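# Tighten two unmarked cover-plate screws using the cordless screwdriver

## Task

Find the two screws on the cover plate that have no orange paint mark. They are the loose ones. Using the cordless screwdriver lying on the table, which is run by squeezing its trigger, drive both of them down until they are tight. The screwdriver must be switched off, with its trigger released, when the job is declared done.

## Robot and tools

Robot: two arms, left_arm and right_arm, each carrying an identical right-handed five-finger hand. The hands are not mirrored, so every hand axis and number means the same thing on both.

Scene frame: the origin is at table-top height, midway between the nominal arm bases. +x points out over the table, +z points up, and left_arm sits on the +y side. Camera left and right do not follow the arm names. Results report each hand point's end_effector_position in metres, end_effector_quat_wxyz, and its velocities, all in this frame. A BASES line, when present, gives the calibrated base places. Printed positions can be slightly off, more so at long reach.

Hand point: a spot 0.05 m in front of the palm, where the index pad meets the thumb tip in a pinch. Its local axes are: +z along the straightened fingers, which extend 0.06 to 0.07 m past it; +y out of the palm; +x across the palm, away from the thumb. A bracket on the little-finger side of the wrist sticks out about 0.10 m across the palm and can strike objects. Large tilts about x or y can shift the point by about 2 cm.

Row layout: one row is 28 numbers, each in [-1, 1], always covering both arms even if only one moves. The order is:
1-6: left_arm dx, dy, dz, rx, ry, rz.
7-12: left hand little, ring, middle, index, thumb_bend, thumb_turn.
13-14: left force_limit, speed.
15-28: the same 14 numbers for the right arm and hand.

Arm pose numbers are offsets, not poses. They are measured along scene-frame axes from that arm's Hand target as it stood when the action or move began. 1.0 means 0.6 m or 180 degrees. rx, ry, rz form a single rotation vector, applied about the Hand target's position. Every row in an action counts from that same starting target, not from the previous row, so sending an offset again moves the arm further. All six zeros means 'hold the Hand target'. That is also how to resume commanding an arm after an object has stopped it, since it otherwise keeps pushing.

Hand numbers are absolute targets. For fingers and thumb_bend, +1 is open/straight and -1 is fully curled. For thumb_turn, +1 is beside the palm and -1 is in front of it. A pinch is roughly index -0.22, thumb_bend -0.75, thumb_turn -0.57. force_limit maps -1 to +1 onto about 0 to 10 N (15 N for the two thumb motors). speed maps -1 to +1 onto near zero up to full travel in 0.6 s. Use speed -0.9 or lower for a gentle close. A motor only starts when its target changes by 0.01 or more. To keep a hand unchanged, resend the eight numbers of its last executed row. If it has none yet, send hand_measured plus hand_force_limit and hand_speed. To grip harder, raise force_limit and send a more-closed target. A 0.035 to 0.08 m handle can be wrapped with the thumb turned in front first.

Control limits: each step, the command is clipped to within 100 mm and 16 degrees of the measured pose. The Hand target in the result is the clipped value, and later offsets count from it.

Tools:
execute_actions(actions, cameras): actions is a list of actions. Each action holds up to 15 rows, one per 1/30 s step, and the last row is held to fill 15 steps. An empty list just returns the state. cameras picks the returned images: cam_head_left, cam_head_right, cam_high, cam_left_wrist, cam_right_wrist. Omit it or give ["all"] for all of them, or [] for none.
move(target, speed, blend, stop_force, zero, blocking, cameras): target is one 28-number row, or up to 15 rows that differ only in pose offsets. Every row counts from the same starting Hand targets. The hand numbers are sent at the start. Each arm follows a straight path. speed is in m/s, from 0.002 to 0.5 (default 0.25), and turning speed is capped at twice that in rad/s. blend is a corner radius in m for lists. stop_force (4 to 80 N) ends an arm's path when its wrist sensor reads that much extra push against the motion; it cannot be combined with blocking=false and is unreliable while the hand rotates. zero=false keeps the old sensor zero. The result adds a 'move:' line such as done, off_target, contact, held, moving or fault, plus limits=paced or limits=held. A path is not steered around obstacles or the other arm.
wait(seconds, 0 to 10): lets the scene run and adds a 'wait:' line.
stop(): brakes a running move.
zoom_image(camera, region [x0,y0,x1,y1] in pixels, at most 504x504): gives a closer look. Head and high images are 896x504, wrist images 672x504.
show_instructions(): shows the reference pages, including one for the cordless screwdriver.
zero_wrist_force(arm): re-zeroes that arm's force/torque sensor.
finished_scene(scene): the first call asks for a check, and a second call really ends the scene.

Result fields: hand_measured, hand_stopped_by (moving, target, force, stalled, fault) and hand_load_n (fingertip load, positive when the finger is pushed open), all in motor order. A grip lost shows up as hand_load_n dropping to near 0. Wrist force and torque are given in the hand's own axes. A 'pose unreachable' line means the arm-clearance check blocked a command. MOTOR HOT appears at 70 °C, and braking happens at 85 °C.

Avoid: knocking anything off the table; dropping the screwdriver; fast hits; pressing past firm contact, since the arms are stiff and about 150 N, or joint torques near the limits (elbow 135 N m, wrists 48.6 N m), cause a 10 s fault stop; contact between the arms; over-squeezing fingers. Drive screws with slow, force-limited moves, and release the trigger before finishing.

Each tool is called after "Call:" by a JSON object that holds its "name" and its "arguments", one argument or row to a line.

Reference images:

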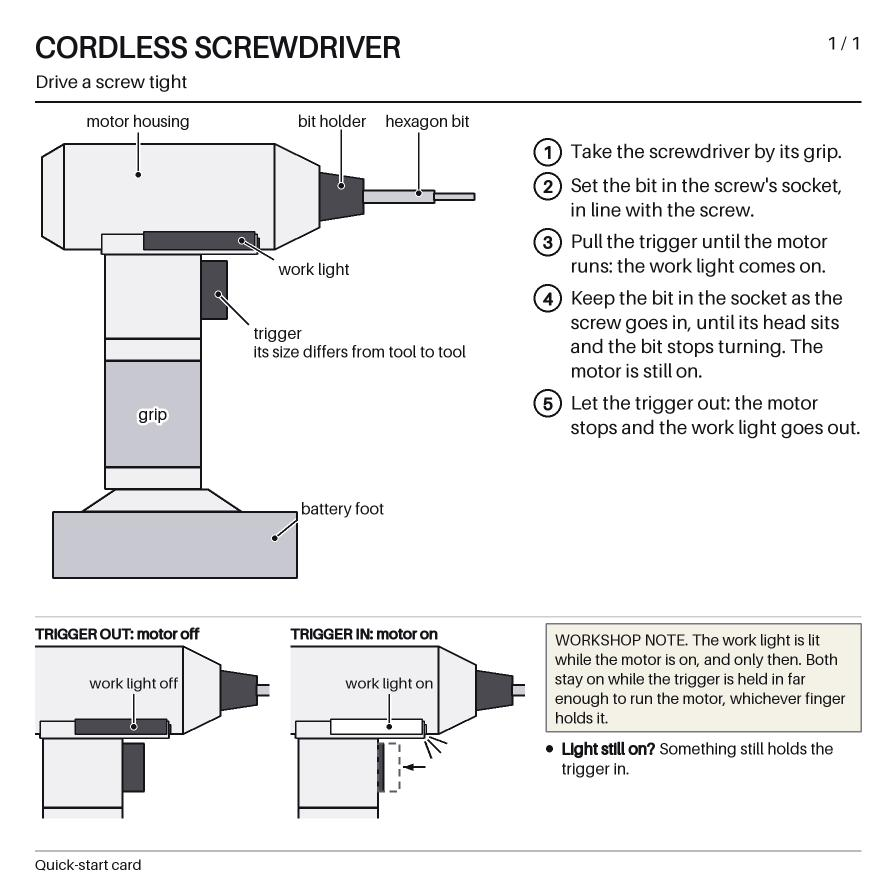

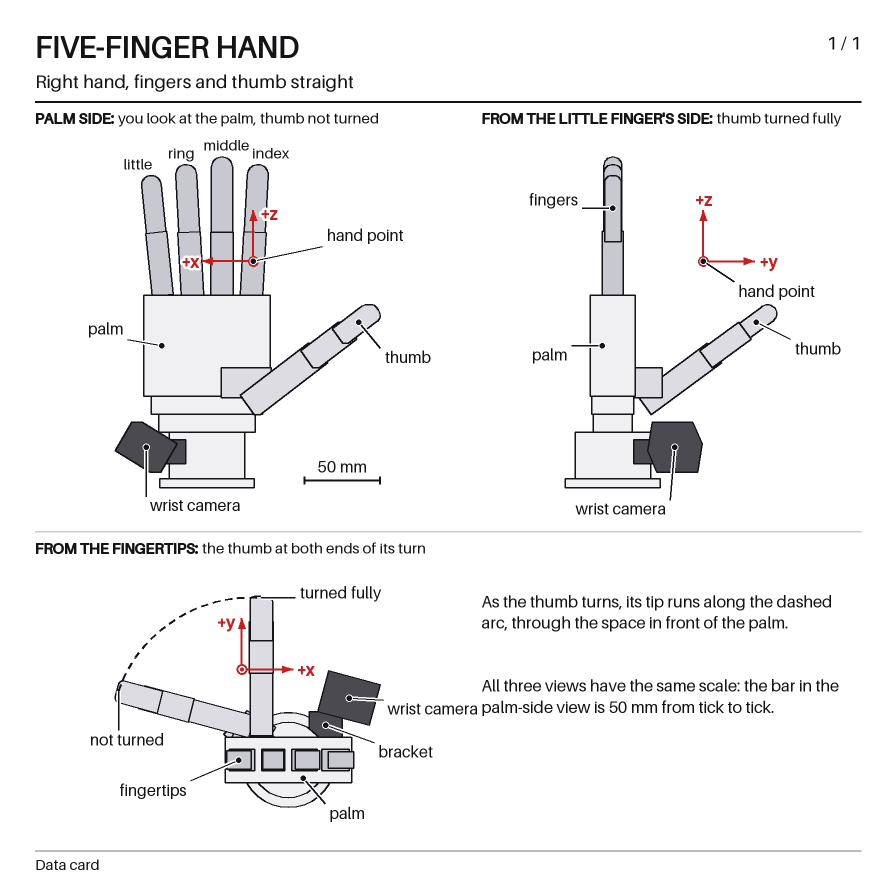

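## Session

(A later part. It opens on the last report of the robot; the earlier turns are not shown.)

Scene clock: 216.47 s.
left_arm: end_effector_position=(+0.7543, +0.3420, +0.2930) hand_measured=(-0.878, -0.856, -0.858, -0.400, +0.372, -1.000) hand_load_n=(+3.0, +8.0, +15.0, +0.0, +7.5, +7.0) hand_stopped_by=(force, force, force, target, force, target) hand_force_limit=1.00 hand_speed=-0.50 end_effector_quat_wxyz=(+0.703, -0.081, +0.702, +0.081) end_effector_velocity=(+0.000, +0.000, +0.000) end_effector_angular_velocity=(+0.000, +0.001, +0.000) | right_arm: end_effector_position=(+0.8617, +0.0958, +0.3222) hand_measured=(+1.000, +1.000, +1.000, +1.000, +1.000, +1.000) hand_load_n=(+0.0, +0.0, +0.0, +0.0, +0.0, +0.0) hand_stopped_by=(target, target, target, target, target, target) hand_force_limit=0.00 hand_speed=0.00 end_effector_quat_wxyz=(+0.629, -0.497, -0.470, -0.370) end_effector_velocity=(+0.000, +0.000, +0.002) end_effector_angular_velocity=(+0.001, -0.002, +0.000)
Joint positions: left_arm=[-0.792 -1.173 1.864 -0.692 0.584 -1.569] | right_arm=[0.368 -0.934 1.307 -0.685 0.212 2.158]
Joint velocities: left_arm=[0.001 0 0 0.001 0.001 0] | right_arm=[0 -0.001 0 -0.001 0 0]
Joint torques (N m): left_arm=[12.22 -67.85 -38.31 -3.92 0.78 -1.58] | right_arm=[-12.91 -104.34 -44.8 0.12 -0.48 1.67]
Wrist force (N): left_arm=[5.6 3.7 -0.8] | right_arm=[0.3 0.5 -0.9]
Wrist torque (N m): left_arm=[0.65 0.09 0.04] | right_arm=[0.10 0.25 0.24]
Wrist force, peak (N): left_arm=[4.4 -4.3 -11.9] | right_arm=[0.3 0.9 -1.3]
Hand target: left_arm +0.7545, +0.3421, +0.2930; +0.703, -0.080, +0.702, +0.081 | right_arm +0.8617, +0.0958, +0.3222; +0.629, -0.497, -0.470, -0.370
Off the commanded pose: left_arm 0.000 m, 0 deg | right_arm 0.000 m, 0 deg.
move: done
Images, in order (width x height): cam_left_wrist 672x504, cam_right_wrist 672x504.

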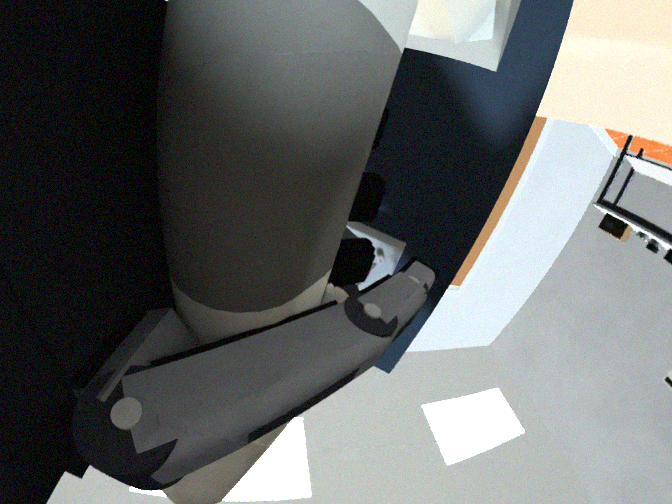

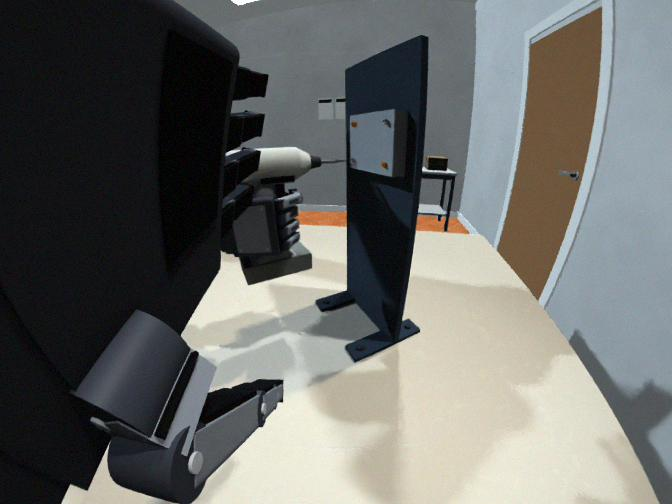

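Call:
{"name": "move", "arguments": {
  "target": [0.0117,0.0127,0,0,0,0,-0.97,-0.97,-0.97,-0.4,-0.93,-1,1,-0.5,0,0,0,0,0,0,1,1,1,1,1,1,0,0],
  "speed": 0.01,
  "stop_force": 4,
  "cameras": ["cam_left_wrist","cam_right_wrist"]
}}

Call:
{"name": "zoom_image", "arguments": {
  "camera": "cam_left_wrist",
  "region": [365, 250, 390, 275]
}}

Call:
{"name": "zoom_image", "arguments": {
  "camera": "cam_right_wrist",
  "region": [335, 145, 365, 175]
}}

Scene clock: 219.30 s.
left_arm: end_effector_position=(+0.7615, +0.3497, +0.2930) hand_measured=(-0.878, -0.856, -0.858, -0.400, +0.372, -1.000) hand_load_n=(+3.0, +8.0, +15.0, -0.5, +7.5, +7.0) hand_stopped_by=(force, force, force, target, force, target) hand_force_limit=1.00 hand_speed=-0.50 end_effector_quat_wxyz=(+0.703, -0.080, +0.702, +0.081) end_effector_velocity=(+0.000, +0.000, +0.000) end_effector_angular_velocity=(+0.000, +0.000, -0.001) | right_arm: end_effector_position=(+0.8617, +0.0958, +0.3222) hand_measured=(+1.000, +1.000, +1.000, +1.000, +1.000, +1.000) hand_load_n=(+0.0, +0.0, +0.0, -0.5, +0.0, +0.0) hand_stopped_by=(target, target, target, target, target, target) hand_force_limit=0.00 hand_speed=0.00 end_effector_quat_wxyz=(+0.629, -0.497, -0.470, -0.370) end_effector_velocity=(+0.000, +0.000, +0.000) end_effector_angular_velocity=(+0.000, +0.001, +0.000)
Joint positions: left_arm=[-0.777 -1.17 1.858 -0.69 0.6 -1.569] | right_arm=[0.368 -0.934 1.307 -0.685 0.212 2.158]
Joint velocities: left_arm=[0 0 0 0.001 0.001 0] | right_arm=[0 0 0 0 0 0]
Joint torques (N m): left_arm=[-14.8 -64.94 -34.13 -0.97 -2.65 2.13] | right_arm=[-13.27 -103.23 -44.55 0.13 -0.5 1.7]
Wrist force (N): left_arm=[6.0 3.6 -0.9] | right_arm=[0.4 0.6 -1.2]
Wrist torque (N m): left_arm=[0.62 0.04 0.06] | right_arm=[0.13 0.25 0.25]
Wrist force, peak (N): left_arm=[6.0 3.8 -1.5] | right_arm=[0.3 0.7 -1.4]
Hand target: left_arm +0.7615, +0.3497, +0.2930; +0.703, -0.080, +0.702, +0.081 | right_arm +0.8617, +0.0958, +0.3222; +0.629, -0.497, -0.470, -0.370
Off the commanded pose: left_arm 0.000 m, 0 deg | right_arm 0.000 m, 0 deg.
move: done
Images, in order (width x height): cam_left_wrist 672x504, cam_right_wrist 672x504.

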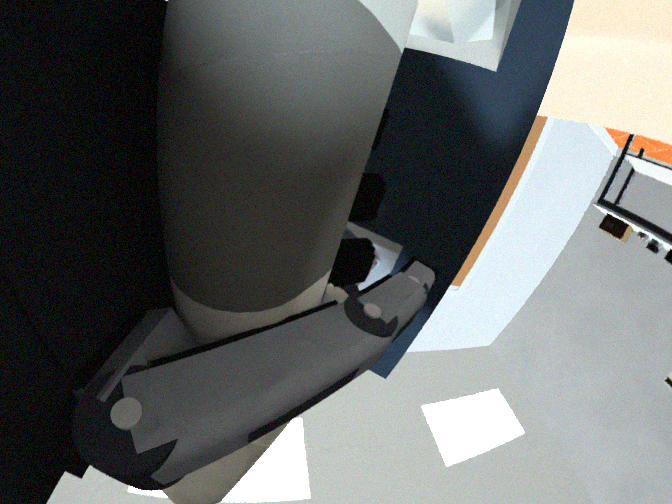

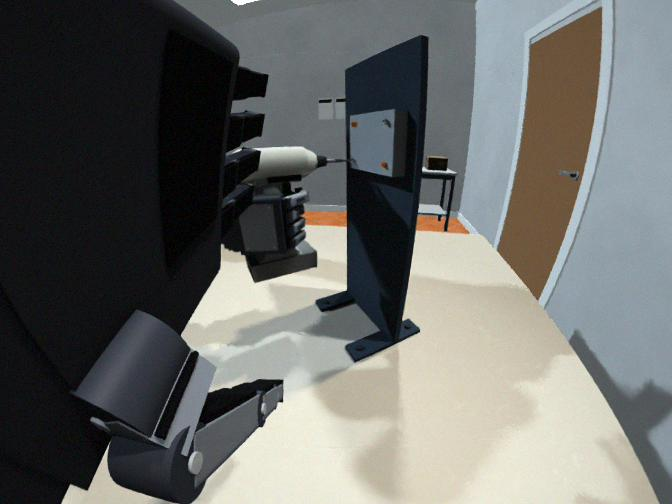

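Scaled by 20.160 from the camera's 672x504 image, which has a finer 960x720 frame.

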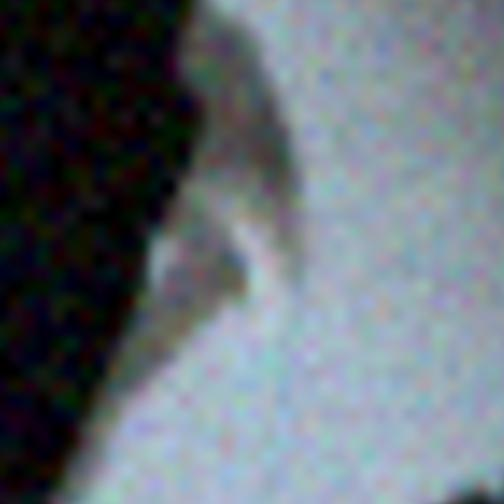

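Scaled by 16.800 from the camera's 672x504 image, which has a finer 960x720 frame.

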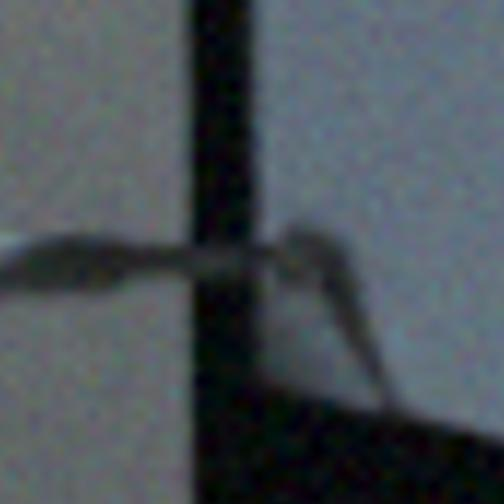

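Call:
{"name": "move", "arguments": {
  "target": [0.0073,0.0048,0,0,0,0,-0.97,-0.97,-0.97,-0.4,-0.93,-1,1,-0.5,0,0,0,0,0,0,1,1,1,1,1,1,0,0],
  "speed": 0.003,
  "stop_force": 4,
  "cameras": ["cam_left_wrist","cam_right_wrist"]
}}

Call:
{"name": "zoom_image", "arguments": {
  "camera": "cam_left_wrist",
  "region": [365, 250, 390, 275]
}}

Call:
{"name": "zoom_image", "arguments": {
  "camera": "cam_right_wrist",
  "region": [335, 145, 365, 175]
}}

Scene clock: 221.47 s.
left_arm: end_effector_position=(+0.7627, +0.3505, +0.2930) hand_measured=(-0.878, -0.856, -0.858, -0.400, +0.372, -1.000) hand_load_n=(+3.5, +8.0, +15.0, +0.0, +7.5, +6.5) hand_stopped_by=(force, force, force, target, force, target) hand_force_limit=1.00 hand_speed=-0.50 end_effector_quat_wxyz=(+0.703, -0.080, +0.702, +0.081) end_effector_velocity=(+0.000, -0.001, +0.000) end_effector_angular_velocity=(+0.000, +0.000, -0.002) | right_arm: end_effector_position=(+0.8617, +0.0958, +0.3222) hand_measured=(+1.000, +1.000, +1.000, +1.000, +1.000, +1.000) hand_load_n=(+0.0, +0.0, +0.0, +0.0, +0.0, +0.0) hand_stopped_by=(target, target, target, target, target, target) hand_force_limit=0.00 hand_speed=0.00 end_effector_quat_wxyz=(+0.629, -0.497, -0.470, -0.370) end_effector_velocity=(+0.000, +0.000, +0.000) end_effector_angular_velocity=(+0.000, +0.000, +0.000)
Joint positions: left_arm=[-0.775 -1.169 1.857 -0.69 0.602 -1.569] | right_arm=[0.368 -0.934 1.307 -0.685 0.212 2.158]
Joint velocities: left_arm=[0 0 0 -0.001 0.001 0] | right_arm=[0 0 0 0 0 0]
Joint torques (N m): left_arm=[-10.45 -83.24 -25.3 -5.08 -1.71 2.49] | right_arm=[-11.69 -102.46 -44.05 -0.14 -0.45 1.47]
Wrist force (N): left_arm=[5.3 3.0 -4.1] | right_arm=[0.4 0.4 -0.9]
Wrist torque (N m): left_arm=[0.54 -0.13 0.11] | right_arm=[0.08 0.24 0.24]
Wrist force, peak (N): left_arm=[5.9 1.7 -7.2] | right_arm=[0.2 1.1 -1.1]
Hand target: left_arm +0.7627, +0.3505, +0.2930; +0.703, -0.080, +0.702, +0.081 | right_arm +0.8617, +0.0958, +0.3222; +0.629, -0.497, -0.470, -0.370
Off the commanded pose: left_arm 0.004 m, 0 deg | right_arm 0.000 m, 0 deg.
move: contact (left_arm)
Images, in order (width x height): cam_left_wrist 672x504, cam_right_wrist 672x504.

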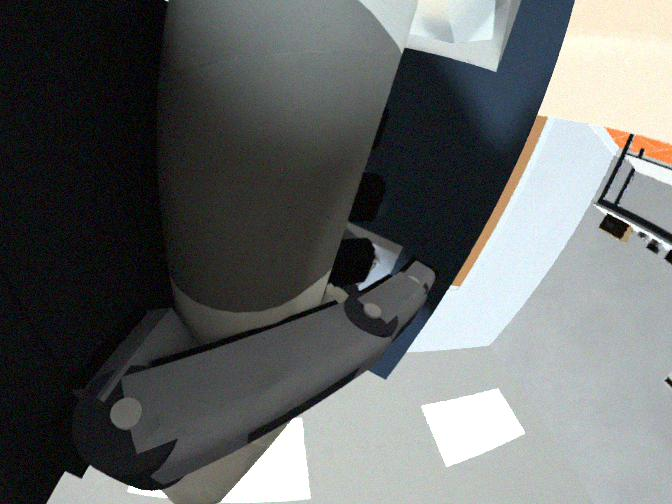

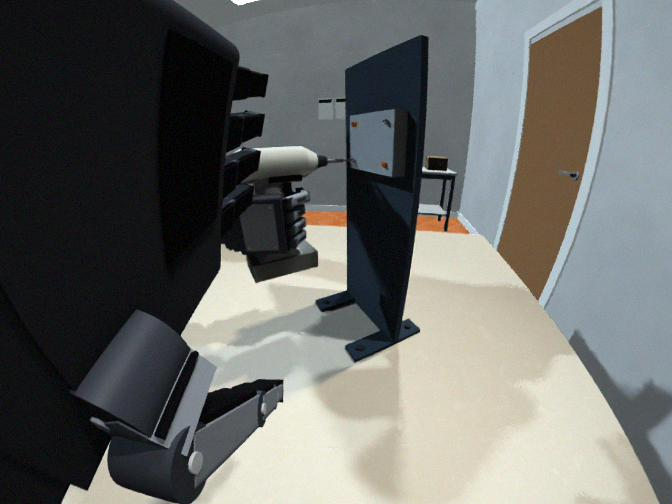

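Scaled by 20.160 from the camera's 672x504 image, which has a finer 960x720 frame.

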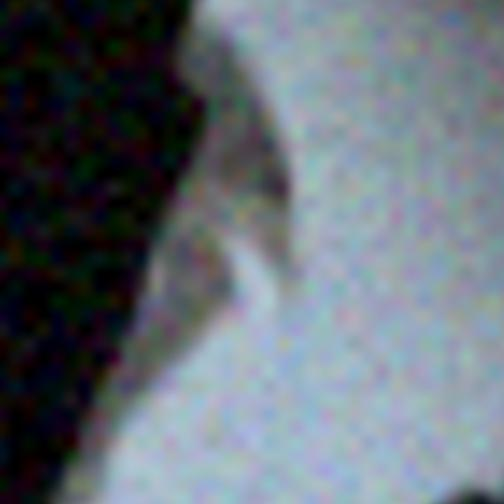

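Scaled by 16.800 from the camera's 672x504 image, which has a finer 960x720 frame.

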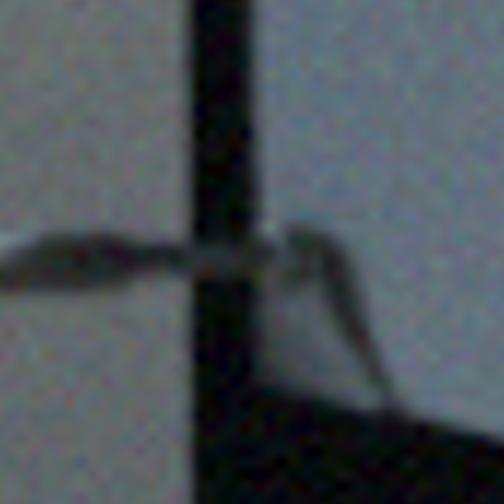

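Call:
{"name": "move", "arguments": {
  "target": [0.0012,-0.0001,-0.0008,0,0,0,-0.97,-0.97,-0.97,-0.95,-0.93,-1,1,-0.5,0,0,0,0,0,0,1,1,1,1,1,1,0,0],
  "speed": 0.003,
  "cameras": ["cam_left_wrist","cam_right_wrist"]
}}

Call:
{"name": "zoom_image", "arguments": {
  "camera": "cam_left_wrist",
  "region": [365, 250, 390, 275]
}}

Call:
{"name": "zoom_image", "arguments": {
  "camera": "cam_right_wrist",
  "region": [335, 145, 365, 175]
}}

Scene clock: 222.70 s.
left_arm: end_effector_position=(+0.7634, +0.3504, +0.2925) hand_measured=(-0.878, -0.856, -0.858, -0.782, +0.372, -1.000) hand_load_n=(+4.0, +8.0, +14.5, +13.5, +8.0, +5.0) hand_stopped_by=(force, force, force, force, force, target) hand_force_limit=1.00 hand_speed=-0.50 end_effector_quat_wxyz=(+0.703, -0.080, +0.702, +0.081) end_effector_velocity=(+0.000, -0.001, +0.000) end_effector_angular_velocity=(-0.001, +0.000, -0.001) | right_arm: end_effector_position=(+0.8617, +0.0958, +0.3222) hand_measured=(+1.000, +1.000, +1.000, +1.000, +1.000, +1.000) hand_load_n=(+0.0, +0.0, +0.0, +0.0, +0.0, +0.0) hand_stopped_by=(target, target, target, target, target, target) hand_force_limit=0.00 hand_speed=0.00 end_effector_quat_wxyz=(+0.629, -0.497, -0.470, -0.370) end_effector_velocity=(+0.000, +0.000, +0.000) end_effector_angular_velocity=(+0.000, +0.000, +0.000)
Joint positions: left_arm=[-0.774 -1.168 1.856 -0.69 0.602 -1.569] | right_arm=[0.368 -0.934 1.307 -0.685 0.212 2.158]
Joint velocities: left_arm=[0 0 0 0 0.001 0] | right_arm=[0 -0.001 0 0.001 0 0]
Joint torques (N m): left_arm=[8.27 -50.93 -49.36 -5.14 2.41 2.93] | right_arm=[-12.71 -102.09 -44.04 -0.05 -0.4 1.51]
Wrist force (N): left_arm=[4.2 3.8 -3.3] | right_arm=[0.3 0.9 -1.3]
Wrist torque (N m): left_arm=[0.54 -0.13 0.10] | right_arm=[0.18 0.26 0.25]
Wrist force, peak (N): left_arm=[5.0 2.3 -5.6] | right_arm=[0.3 0.4 -1.5]
Hand target: left_arm +0.7634, +0.3504, +0.2925; +0.703, -0.080, +0.702, +0.081 | right_arm +0.8617, +0.0958, +0.3222; +0.629, -0.497, -0.470, -0.370
Off the commanded pose: left_arm 0.000 m, 0 deg | right_arm 0.000 m, 0 deg.
move: done
Images, in order (width x height): cam_left_wrist 672x504, cam_right_wrist 672x504.

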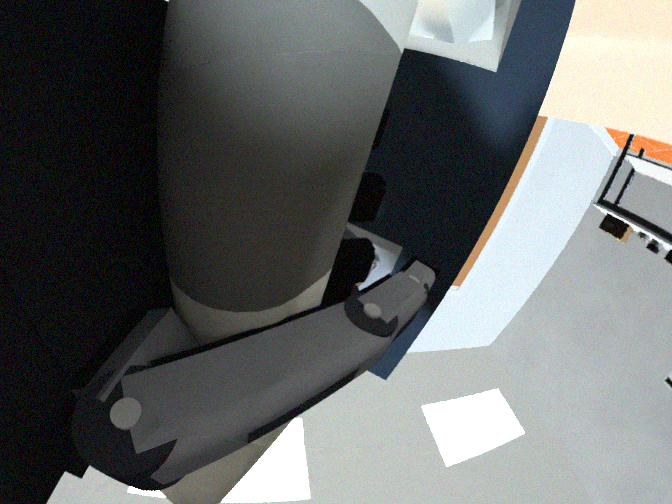

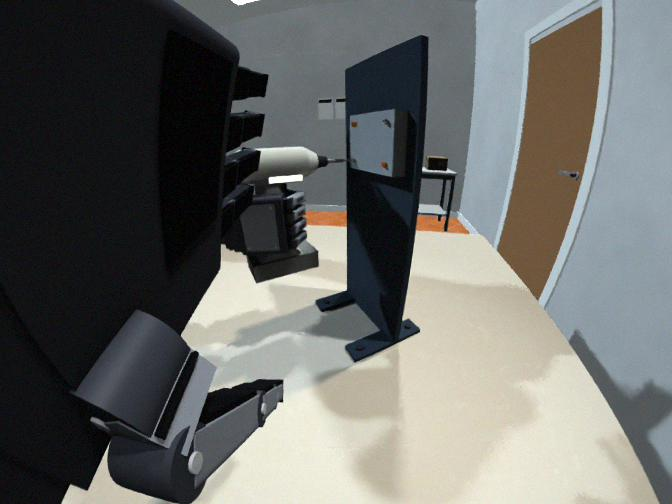

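Scaled by 20.160 from the camera's 672x504 image, which has a finer 960x720 frame.

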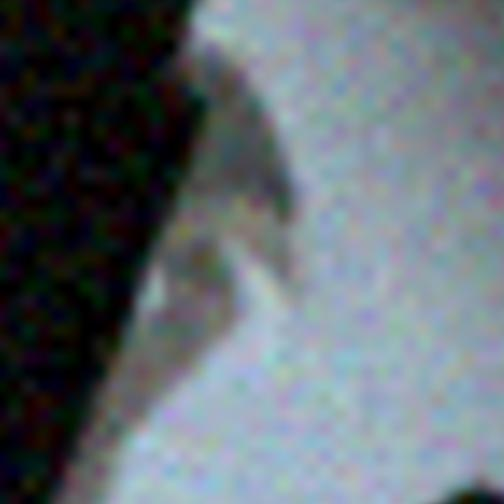

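Scaled by 16.800 from the camera's 672x504 image, which has a finer 960x720 frame.

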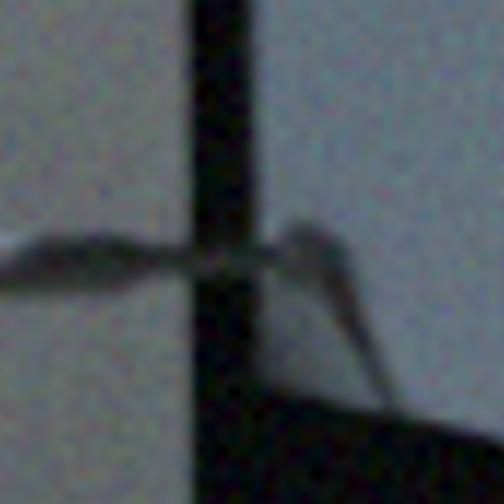

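Call:
{"name": "move", "arguments": {
  "target": [0.0053,0.0041,0,0,0,0,-0.97,-0.97,-0.97,-0.95,-0.93,-1,1,-0.5,0,0,0,0,0,0,1,1,1,1,1,1,0,0],
  "speed": 0.003,
  "stop_force": 8,
  "zero": false,
  "cameras": ["cam_left_wrist","cam_right_wrist"]
}}

Call:
{"name": "zoom_image", "arguments": {
  "camera": "cam_left_wrist",
  "region": [365, 250, 390, 275]
}}

Call:
{"name": "zoom_image", "arguments": {
  "camera": "cam_right_wrist",
  "region": [335, 145, 365, 175]
}}

Scene clock: 224.73 s.
left_arm: end_effector_position=(+0.7660, +0.3524, +0.2925) hand_measured=(-0.878, -0.856, -0.858, -0.782, +0.372, -1.000) hand_load_n=(+4.5, +8.5, +14.0, +12.5, +9.0, +2.0) hand_stopped_by=(force, force, force, force, force, target) hand_force_limit=1.00 hand_speed=-0.50 end_effector_quat_wxyz=(+0.703, -0.080, +0.702, +0.081) end_effector_velocity=(+0.000, +0.001, +0.000) end_effector_angular_velocity=(+0.000, +0.000, +0.001) | right_arm: end_effector_position=(+0.8617, +0.0958, +0.3222) hand_measured=(+1.000, +1.000, +1.000, +1.000, +1.000, +1.000) hand_load_n=(+0.0, +0.0, +0.0, +0.0, +0.0, +0.0) hand_stopped_by=(target, target, target, target, target, target) hand_force_limit=0.00 hand_speed=0.00 end_effector_quat_wxyz=(+0.629, -0.497, -0.470, -0.370) end_effector_velocity=(+0.000, +0.000, +0.001) end_effector_angular_velocity=(+0.001, -0.001, +0.000)
Joint positions: left_arm=[-0.769 -1.166 1.853 -0.689 0.607 -1.569] | right_arm=[0.368 -0.934 1.307 -0.685 0.212 2.158]
Joint velocities: left_arm=[0.001 0 0 0 0 -0.001] | right_arm=[0 -0.001 0 -0.001 0 0]
Joint torques (N m): left_arm=[-3.99 -75.95 -37.14 -3.7 -2.87 1.95] | right_arm=[-11.62 -102.22 -43.91 0.02 -0.49 1.33]
Wrist force (N): left_arm=[9.0 -1.2 -11.6] | right_arm=[0.2 0.4 -0.6]
Wrist torque (N m): left_arm=[0.49 -0.37 -0.72] | right_arm=[0.07 0.27 0.23]
Wrist force, peak (N): left_arm=[10.3 -2.4 -15.1] | right_arm=[0.3 0.5 -1.5]
Hand target: left_arm +0.7660, +0.3524, +0.2925; +0.703, -0.080, +0.702, +0.081 | right_arm +0.8617, +0.0958, +0.3222; +0.629, -0.497, -0.470, -0.370
Off the commanded pose: left_arm 0.001 m, 0 deg | right_arm 0.000 m, 0 deg.
move: contact (left_arm)
Images, in order (width x height): cam_left_wrist 672x504, cam_right_wrist 672x504.

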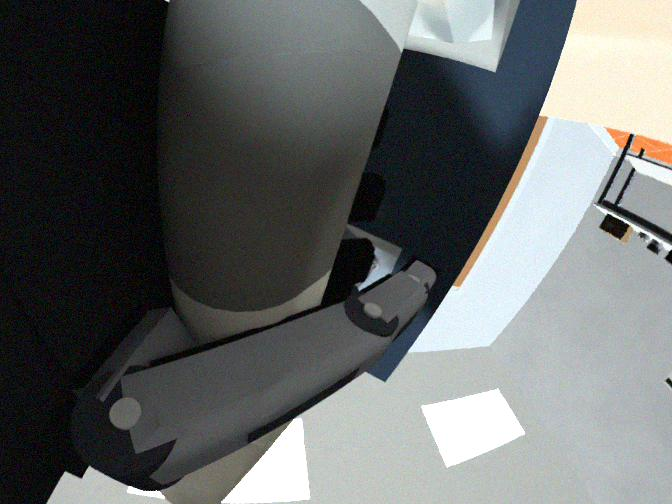

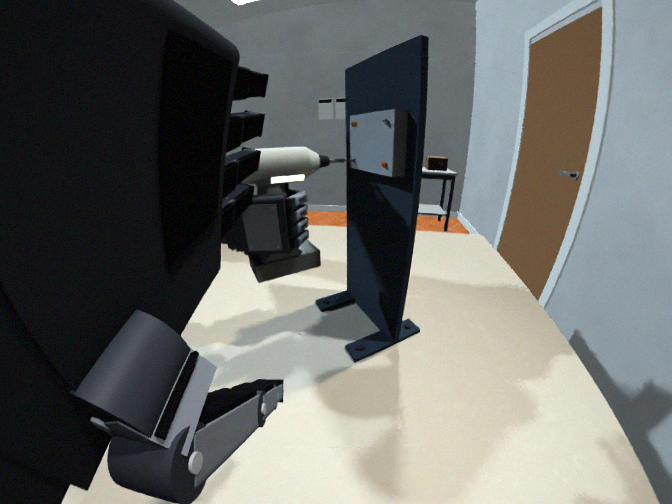

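Scaled by 20.160 from the camera's 672x504 image, which has a finer 960x720 frame.

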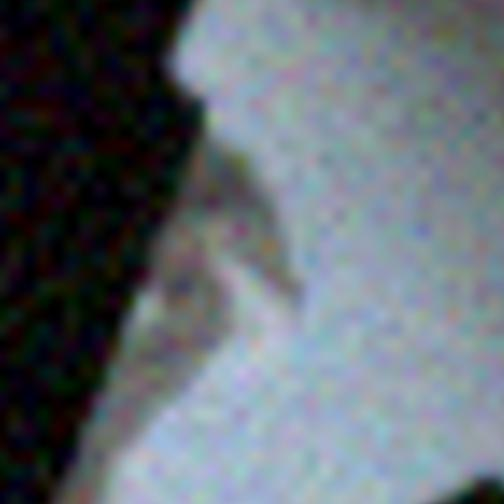

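Scaled by 16.800 from the camera's 672x504 image, which has a finer 960x720 frame.

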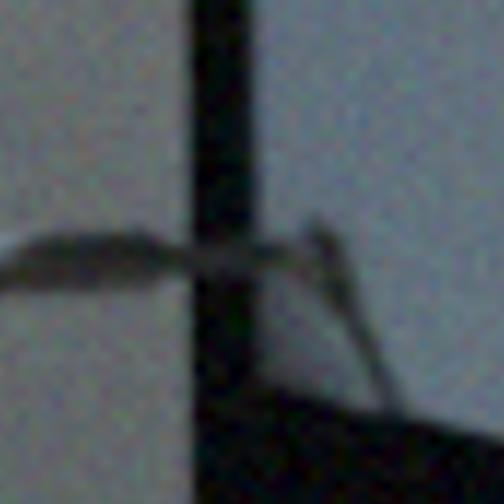

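Call:
{"name": "move", "arguments": {
  "target": [0.0131,0.0103,0,0,0,0,-0.97,-0.97,-0.97,-0.95,-0.93,-1,1,-0.5,0,0,0,0,0,0,1,1,1,1,1,1,0,0],
  "speed": 0.003,
  "stop_force": 12,
  "zero": false,
  "cameras": ["cam_left_wrist","cam_right_wrist"]
}}

Call:
{"name": "zoom_image", "arguments": {
  "camera": "cam_left_wrist",
  "region": [365, 250, 390, 275]
}}

Call:
{"name": "zoom_image", "arguments": {
  "camera": "cam_right_wrist",
  "region": [335, 145, 365, 175]
}}

Scene clock: 225.67 s.
left_arm: end_effector_position=(+0.7660, +0.3524, +0.2925) hand_measured=(-0.878, -0.856, -0.858, -0.782, +0.372, -1.000) hand_load_n=(+4.5, +8.5, +14.0, +12.0, +9.0, +2.5) hand_stopped_by=(force, force, force, force, force, target) hand_force_limit=1.00 hand_speed=-0.50 end_effector_quat_wxyz=(+0.703, -0.080, +0.702, +0.081) end_effector_velocity=(+0.000, -0.001, +0.000) end_effector_angular_velocity=(+0.001, +0.000, -0.001) | right_arm: end_effector_position=(+0.8617, +0.0958, +0.3222) hand_measured=(+1.000, +1.000, +1.000, +1.000, +1.000, +1.000) hand_load_n=(+0.0, +0.0, +0.0, +0.0, +0.0, +0.0) hand_stopped_by=(target, target, target, target, target, target) hand_force_limit=0.00 hand_speed=0.00 end_effector_quat_wxyz=(+0.629, -0.497, -0.470, -0.370) end_effector_velocity=(+0.000, +0.000, +0.002) end_effector_angular_velocity=(+0.001, -0.002, +0.000)
Joint positions: left_arm=[-0.769 -1.166 1.853 -0.689 0.607 -1.569] | right_arm=[0.368 -0.934 1.307 -0.685 0.212 2.158]
Joint velocities: left_arm=[-0.001 0 0 0 -0.001 0.002] | right_arm=[0 -0.002 0 0 0 0]
Joint torques (N m): left_arm=[-4.29 -78.2 -38.44 -4.18 -2.13 1.99] | right_arm=[-12.12 -102.2 -43.85 -0.12 -0.4 1.48]
Wrist force (N): left_arm=[9.8 -1.7 -13.9] | right_arm=[0.3 0.6 -1.1]
Wrist torque (N m): left_arm=[0.65 -0.41 -0.69] | right_arm=[0.13 0.26 0.24]
Wrist force, peak (N): left_arm=[10.5 -3.4 -15.9] | right_arm=[0.5 0.8 -1.3]
Hand target: left_arm +0.7660, +0.3524, +0.2925; +0.703, -0.080, +0.702, +0.081 | right_arm +0.8617, +0.0958, +0.3222; +0.629, -0.497, -0.470, -0.370
Off the commanded pose: left_arm 0.010 m, 0 deg | right_arm 0.000 m, 0 deg.
move: contact (left_arm)
Images, in order (width x height): cam_left_wrist 672x504, cam_right_wrist 672x504.

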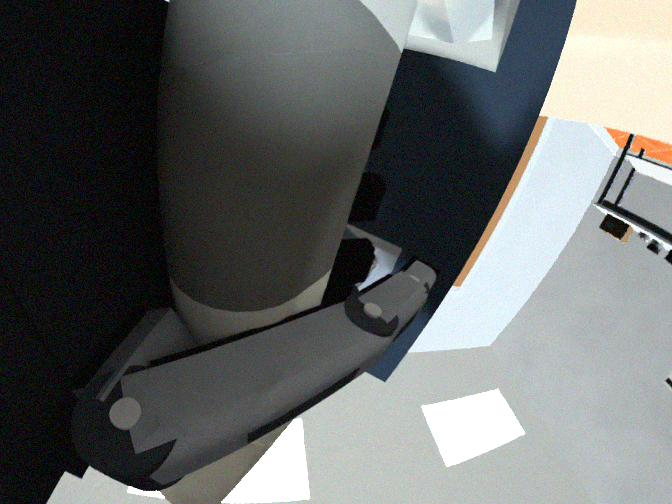

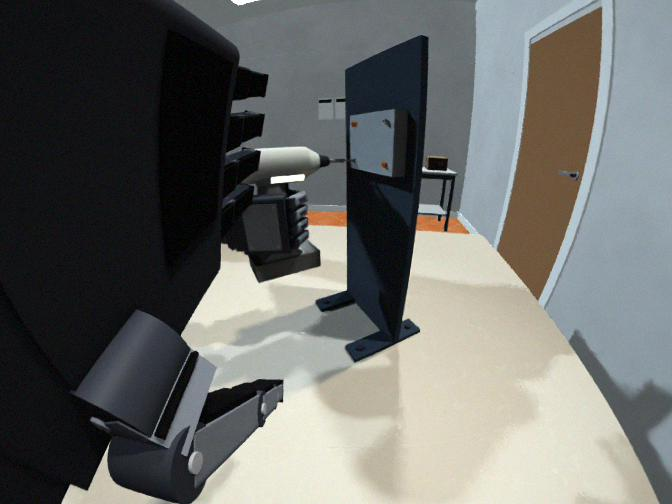

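Scaled by 20.160 from the camera's 672x504 image, which has a finer 960x720 frame.

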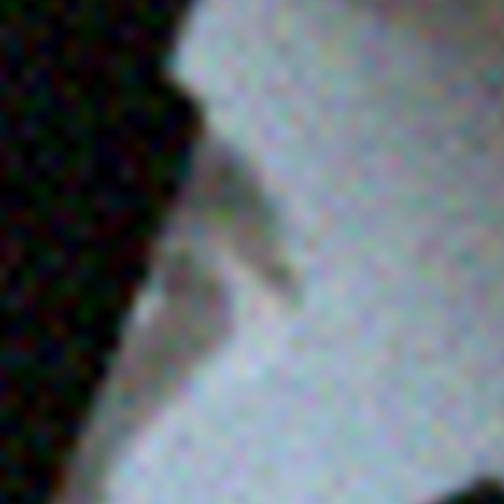

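Scaled by 16.800 from the camera's 672x504 image, which has a finer 960x720 frame.

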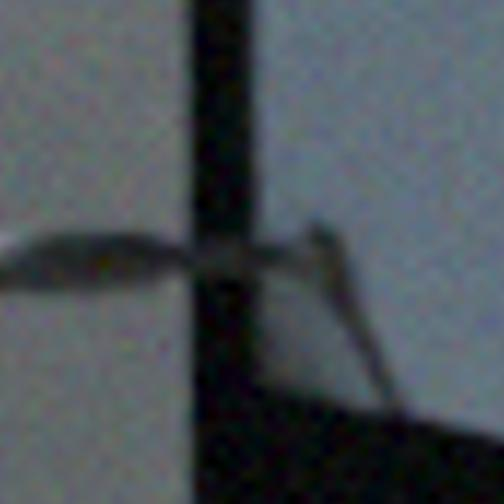

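Call:
{"name": "wait", "arguments": {
  "seconds": 1,
  "cameras": ["cam_right_wrist"]
}}

Call:
{"name": "zoom_image", "arguments": {
  "camera": "cam_right_wrist",
  "region": [335, 145, 365, 175]
}}

Call:
{"name": "zoom_image", "arguments": {
  "camera": "cam_right_wrist",
  "region": [340, 100, 420, 180]
}}

Scene clock: 227.03 s.
left_arm: end_effector_position=(+0.7660, +0.3524, +0.2925) hand_measured=(-0.878, -0.856, -0.858, -0.782, +0.372, -1.000) hand_load_n=(+4.5, +8.5, +13.5, +12.5, +9.0, +2.5) hand_stopped_by=(force, force, force, force, force, target) hand_force_limit=1.00 hand_speed=-0.50 end_effector_quat_wxyz=(+0.703, -0.080, +0.702, +0.081) end_effector_velocity=(+0.000, +0.000, +0.000) end_effector_angular_velocity=(-0.001, -0.001, +0.000) | right_arm: end_effector_position=(+0.8617, +0.0958, +0.3222) hand_measured=(+1.000, +1.000, +1.000, +1.000, +1.000, +1.000) hand_load_n=(+0.0, +0.0, +0.0, +0.0, +0.0, +0.0) hand_stopped_by=(target, target, target, target, target, target) hand_force_limit=0.00 hand_speed=0.00 end_effector_quat_wxyz=(+0.629, -0.497, -0.470, -0.370) end_effector_velocity=(+0.000, +0.000, +0.001) end_effector_angular_velocity=(+0.001, -0.001, +0.000)
Joint positions: left_arm=[-0.769 -1.166 1.853 -0.689 0.607 -1.569] | right_arm=[0.368 -0.934 1.307 -0.685 0.212 2.158]
Joint velocities: left_arm=[0 0 0 -0.001 0 0] | right_arm=[0 -0.001 0 -0.001 0 0]
Joint torques (N m): left_arm=[-2.54 -73.95 -36.82 -4.89 -2.55 1.58] | right_arm=[-11.26 -102.2 -43.89 -0.04 -0.41 1.28]
Wrist force (N): left_arm=[10.2 -1.8 -14.2] | right_arm=[0.4 0.8 -0.8]
Wrist torque (N m): left_arm=[0.62 -0.45 -0.65] | right_arm=[0.14 0.24 0.26]
Wrist force, peak (N): left_arm=[10.5 -2.0 -14.0] | right_arm=[0.2 0.9 -1.5]
Hand target: left_arm +0.7660, +0.3524, +0.2925; +0.703, -0.080, +0.702, +0.081 | right_arm +0.8617, +0.0958, +0.3222; +0.629, -0.497, -0.470, -0.370
Off the commanded pose: left_arm 0.010 m, 0 deg | right_arm 0.000 m, 0 deg.
wait: 1.00 s; at rest from the start
Images, in order (width x height): cam_right_wrist 672x504.

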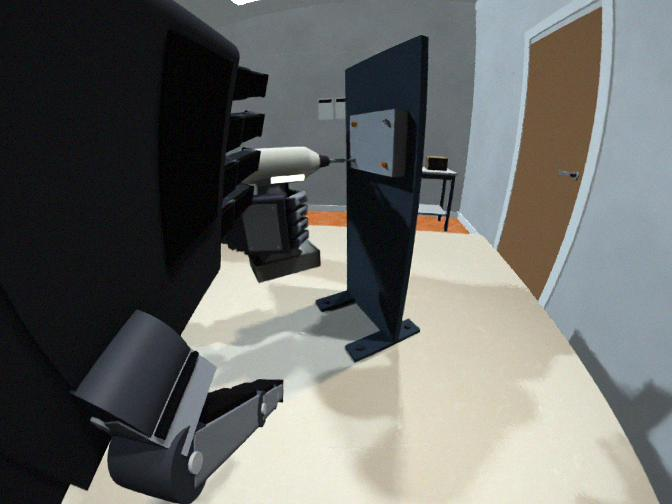

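Scaled by 16.800 from the camera's 672x504 image, which has a finer 960x720 frame.

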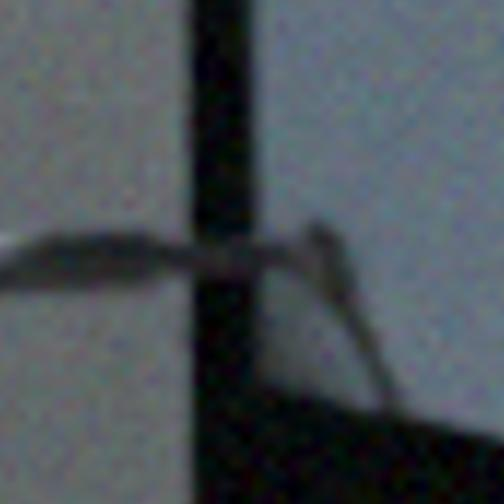

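Scaled by 6.300 from the camera's 672x504 image, which has a finer 960x720 frame.

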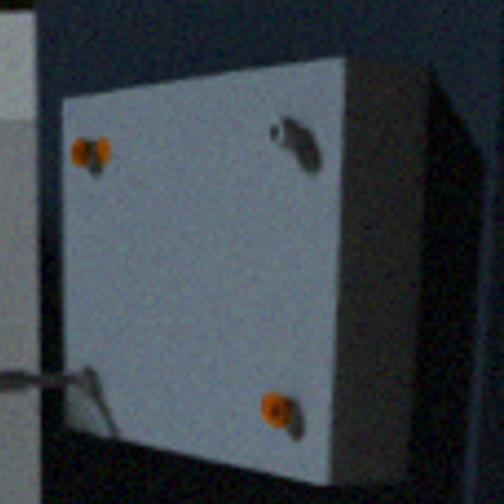

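Call:
{"name": "move", "arguments": {
  "target": [0,0,0,0,0,0,-0.97,-0.97,-0.97,-0.4,-0.93,-1,1,-0.5,0,0,0,0,0,0,1,1,1,1,1,1,0,0],
  "cameras": []
}}

Call:
{"name": "move", "arguments": {
  "target": [-0.0394,-0.0308,0,0,0,0,-0.97,-0.97,-0.97,-0.4,-0.93,-1,1,-0.5,0,0,0,0,0,0,1,1,1,1,1,1,0,0],
  "speed": 0.02,
  "cameras": ["cam_left_wrist","cam_right_wrist"]
}}

Call:
{"name": "zoom_image", "arguments": {
  "camera": "cam_left_wrist",
  "region": [350, 230, 400, 280]
}}

Call:
{"name": "zoom_image", "arguments": {
  "camera": "cam_right_wrist",
  "region": [340, 100, 420, 180]
}}

Scene clock: 228.03 s.
left_arm: end_effector_position=(+0.7660, +0.3524, +0.2925) hand_measured=(-0.878, -0.856, -0.858, -0.400, +0.372, -1.000) hand_load_n=(+5.0, +8.5, +14.5, +0.0, +8.5, +3.5) hand_stopped_by=(force, force, force, target, force, target) hand_force_limit=1.00 hand_speed=-0.50 end_effector_quat_wxyz=(+0.703, -0.080, +0.702, +0.081) end_effector_velocity=(+0.000, +0.000, +0.000) end_effector_angular_velocity=(+0.000, +0.000, -0.001) | right_arm: end_effector_position=(+0.8617, +0.0958, +0.3222) hand_measured=(+1.000, +1.000, +1.000, +1.000, +1.000, +1.000) hand_load_n=(+0.0, +0.0, +0.0, +0.0, +0.0, +0.0) hand_stopped_by=(target, target, target, target, target, target) hand_force_limit=0.00 hand_speed=0.00 end_effector_quat_wxyz=(+0.629, -0.497, -0.470, -0.370) end_effector_velocity=(+0.000, +0.000, -0.001) end_effector_angular_velocity=(-0.001, +0.001, +0.000)
Joint positions: left_arm=[-0.769 -1.166 1.853 -0.689 0.607 -1.569] | right_arm=[0.368 -0.934 1.307 -0.685 0.212 2.158]
Joint velocities: left_arm=[0 0 0 0 0.001 0] | right_arm=[0 0 0 0.001 0 0]
Joint torques (N m): left_arm=[-4.33 -75.47 -37.14 -4.52 -1.04 2.11] | right_arm=[-11.62 -102.07 -44.14 -0.2 -0.26 1.33]
Wrist force (N): left_arm=[4.4 4.1 -3.0] | right_arm=[0.3 1.0 -1.0]
Wrist torque (N m): left_arm=[0.40 -0.20 0.09] | right_arm=[0.17 0.25 0.25]
Wrist force, peak (N): left_arm=[10.2 -2.7 -17.9] | right_arm=[0.7 0.6 -1.1]
Hand target: left_arm +0.7660, +0.3524, +0.2925; +0.703, -0.080, +0.702, +0.081 | right_arm +0.8617, +0.0958, +0.3222; +0.629, -0.497, -0.470, -0.370
Off the commanded pose: left_arm 0.000 m, 0 deg | right_arm 0.000 m, 0 deg.
move: done
No camera images: "cameras" was empty.

Scene clock: 229.80 s.
left_arm: end_effector_position=(+0.7422, +0.3339, +0.2925) hand_measured=(-0.878, -0.856, -0.858, -0.400, +0.372, -1.000) hand_load_n=(+3.0, +8.5, +16.0, +0.0, +7.5, +6.0) hand_stopped_by=(force, force, force, target, force, target) hand_force_limit=1.00 hand_speed=-0.50 end_effector_quat_wxyz=(+0.703, -0.080, +0.702, +0.081) end_effector_velocity=(+0.000, +0.001, +0.000) end_effector_angular_velocity=(-0.001, +0.000, +0.000) | right_arm: end_effector_position=(+0.8617, +0.0958, +0.3222) hand_measured=(+1.000, +1.000, +1.000, +1.000, +1.000, +1.000) hand_load_n=(+0.0, +0.0, +0.0, +0.0, +0.0, +0.0) hand_stopped_by=(target, target, target, target, target, target) hand_force_limit=0.00 hand_speed=0.00 end_effector_quat_wxyz=(+0.629, -0.497, -0.470, -0.370) end_effector_velocity=(+0.000, +0.000, -0.002) end_effector_angular_velocity=(+0.000, +0.001, +0.000)
Joint positions: left_arm=[-0.813 -1.182 1.878 -0.698 0.563 -1.569] | right_arm=[0.368 -0.934 1.307 -0.685 0.212 2.158]
Joint velocities: left_arm=[0.001 0 0 0 0.001 -0.001] | right_arm=[0 0.002 0 -0.001 0 0]
Joint torques (N m): left_arm=[11.69 -66.61 -35.98 -4.23 1.97 4.53] | right_arm=[-11.73 -101.21 -44.07 -0.26 -0.34 1.33]
Wrist force (N): left_arm=[5.8 3.8 -1.1] | right_arm=[0.4 0.6 -0.8]
Wrist torque (N m): left_arm=[0.69 0.07 0.05] | right_arm=[0.11 0.24 0.24]
Wrist force, peak (N): left_arm=[6.2 3.6 -1.2] | right_arm=[0.6 0.7 -1.4]
Hand target: left_arm +0.7423, +0.3340, +0.2925; +0.703, -0.080, +0.702, +0.081 | right_arm +0.8617, +0.0958, +0.3222; +0.629, -0.497, -0.470, -0.370
Off the commanded pose: left_arm 0.000 m, 0 deg | right_arm 0.000 m, 0 deg.
move: done
Images, in order (width x height): cam_left_wrist 672x504, cam_right_wrist 672x504.

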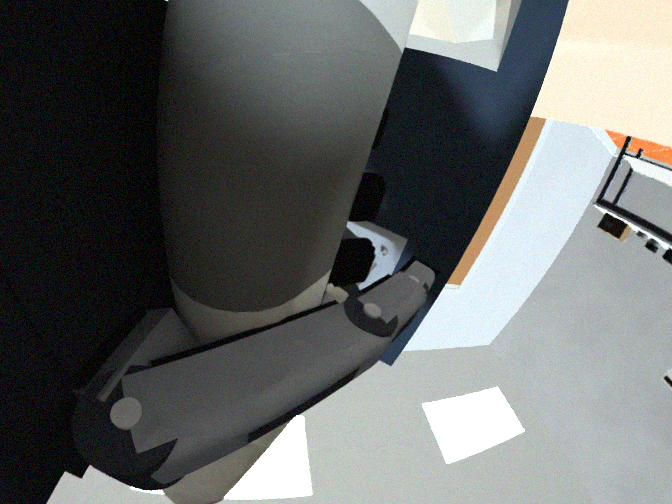

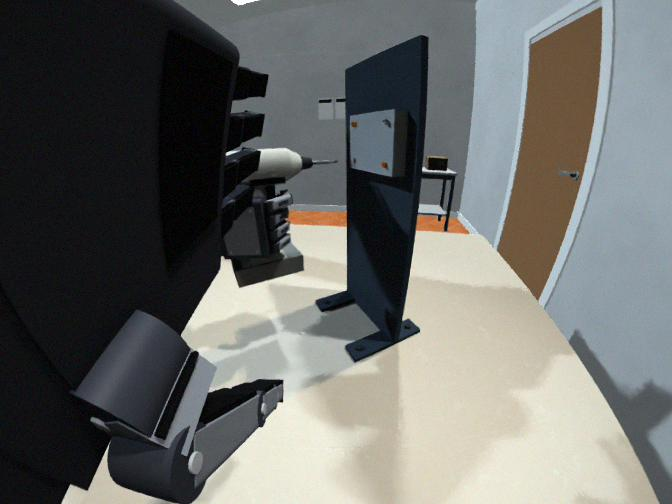

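Scaled by 10.080 from the camera's 672x504 image, which has a finer 960x720 frame.

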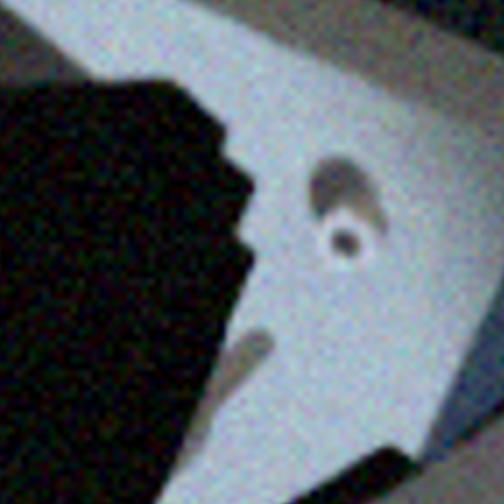

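Scaled by 6.300 from the camera's 672x504 image, which has a finer 960x720 frame.

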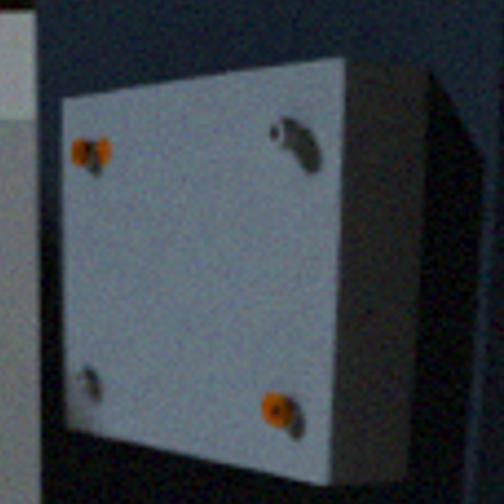

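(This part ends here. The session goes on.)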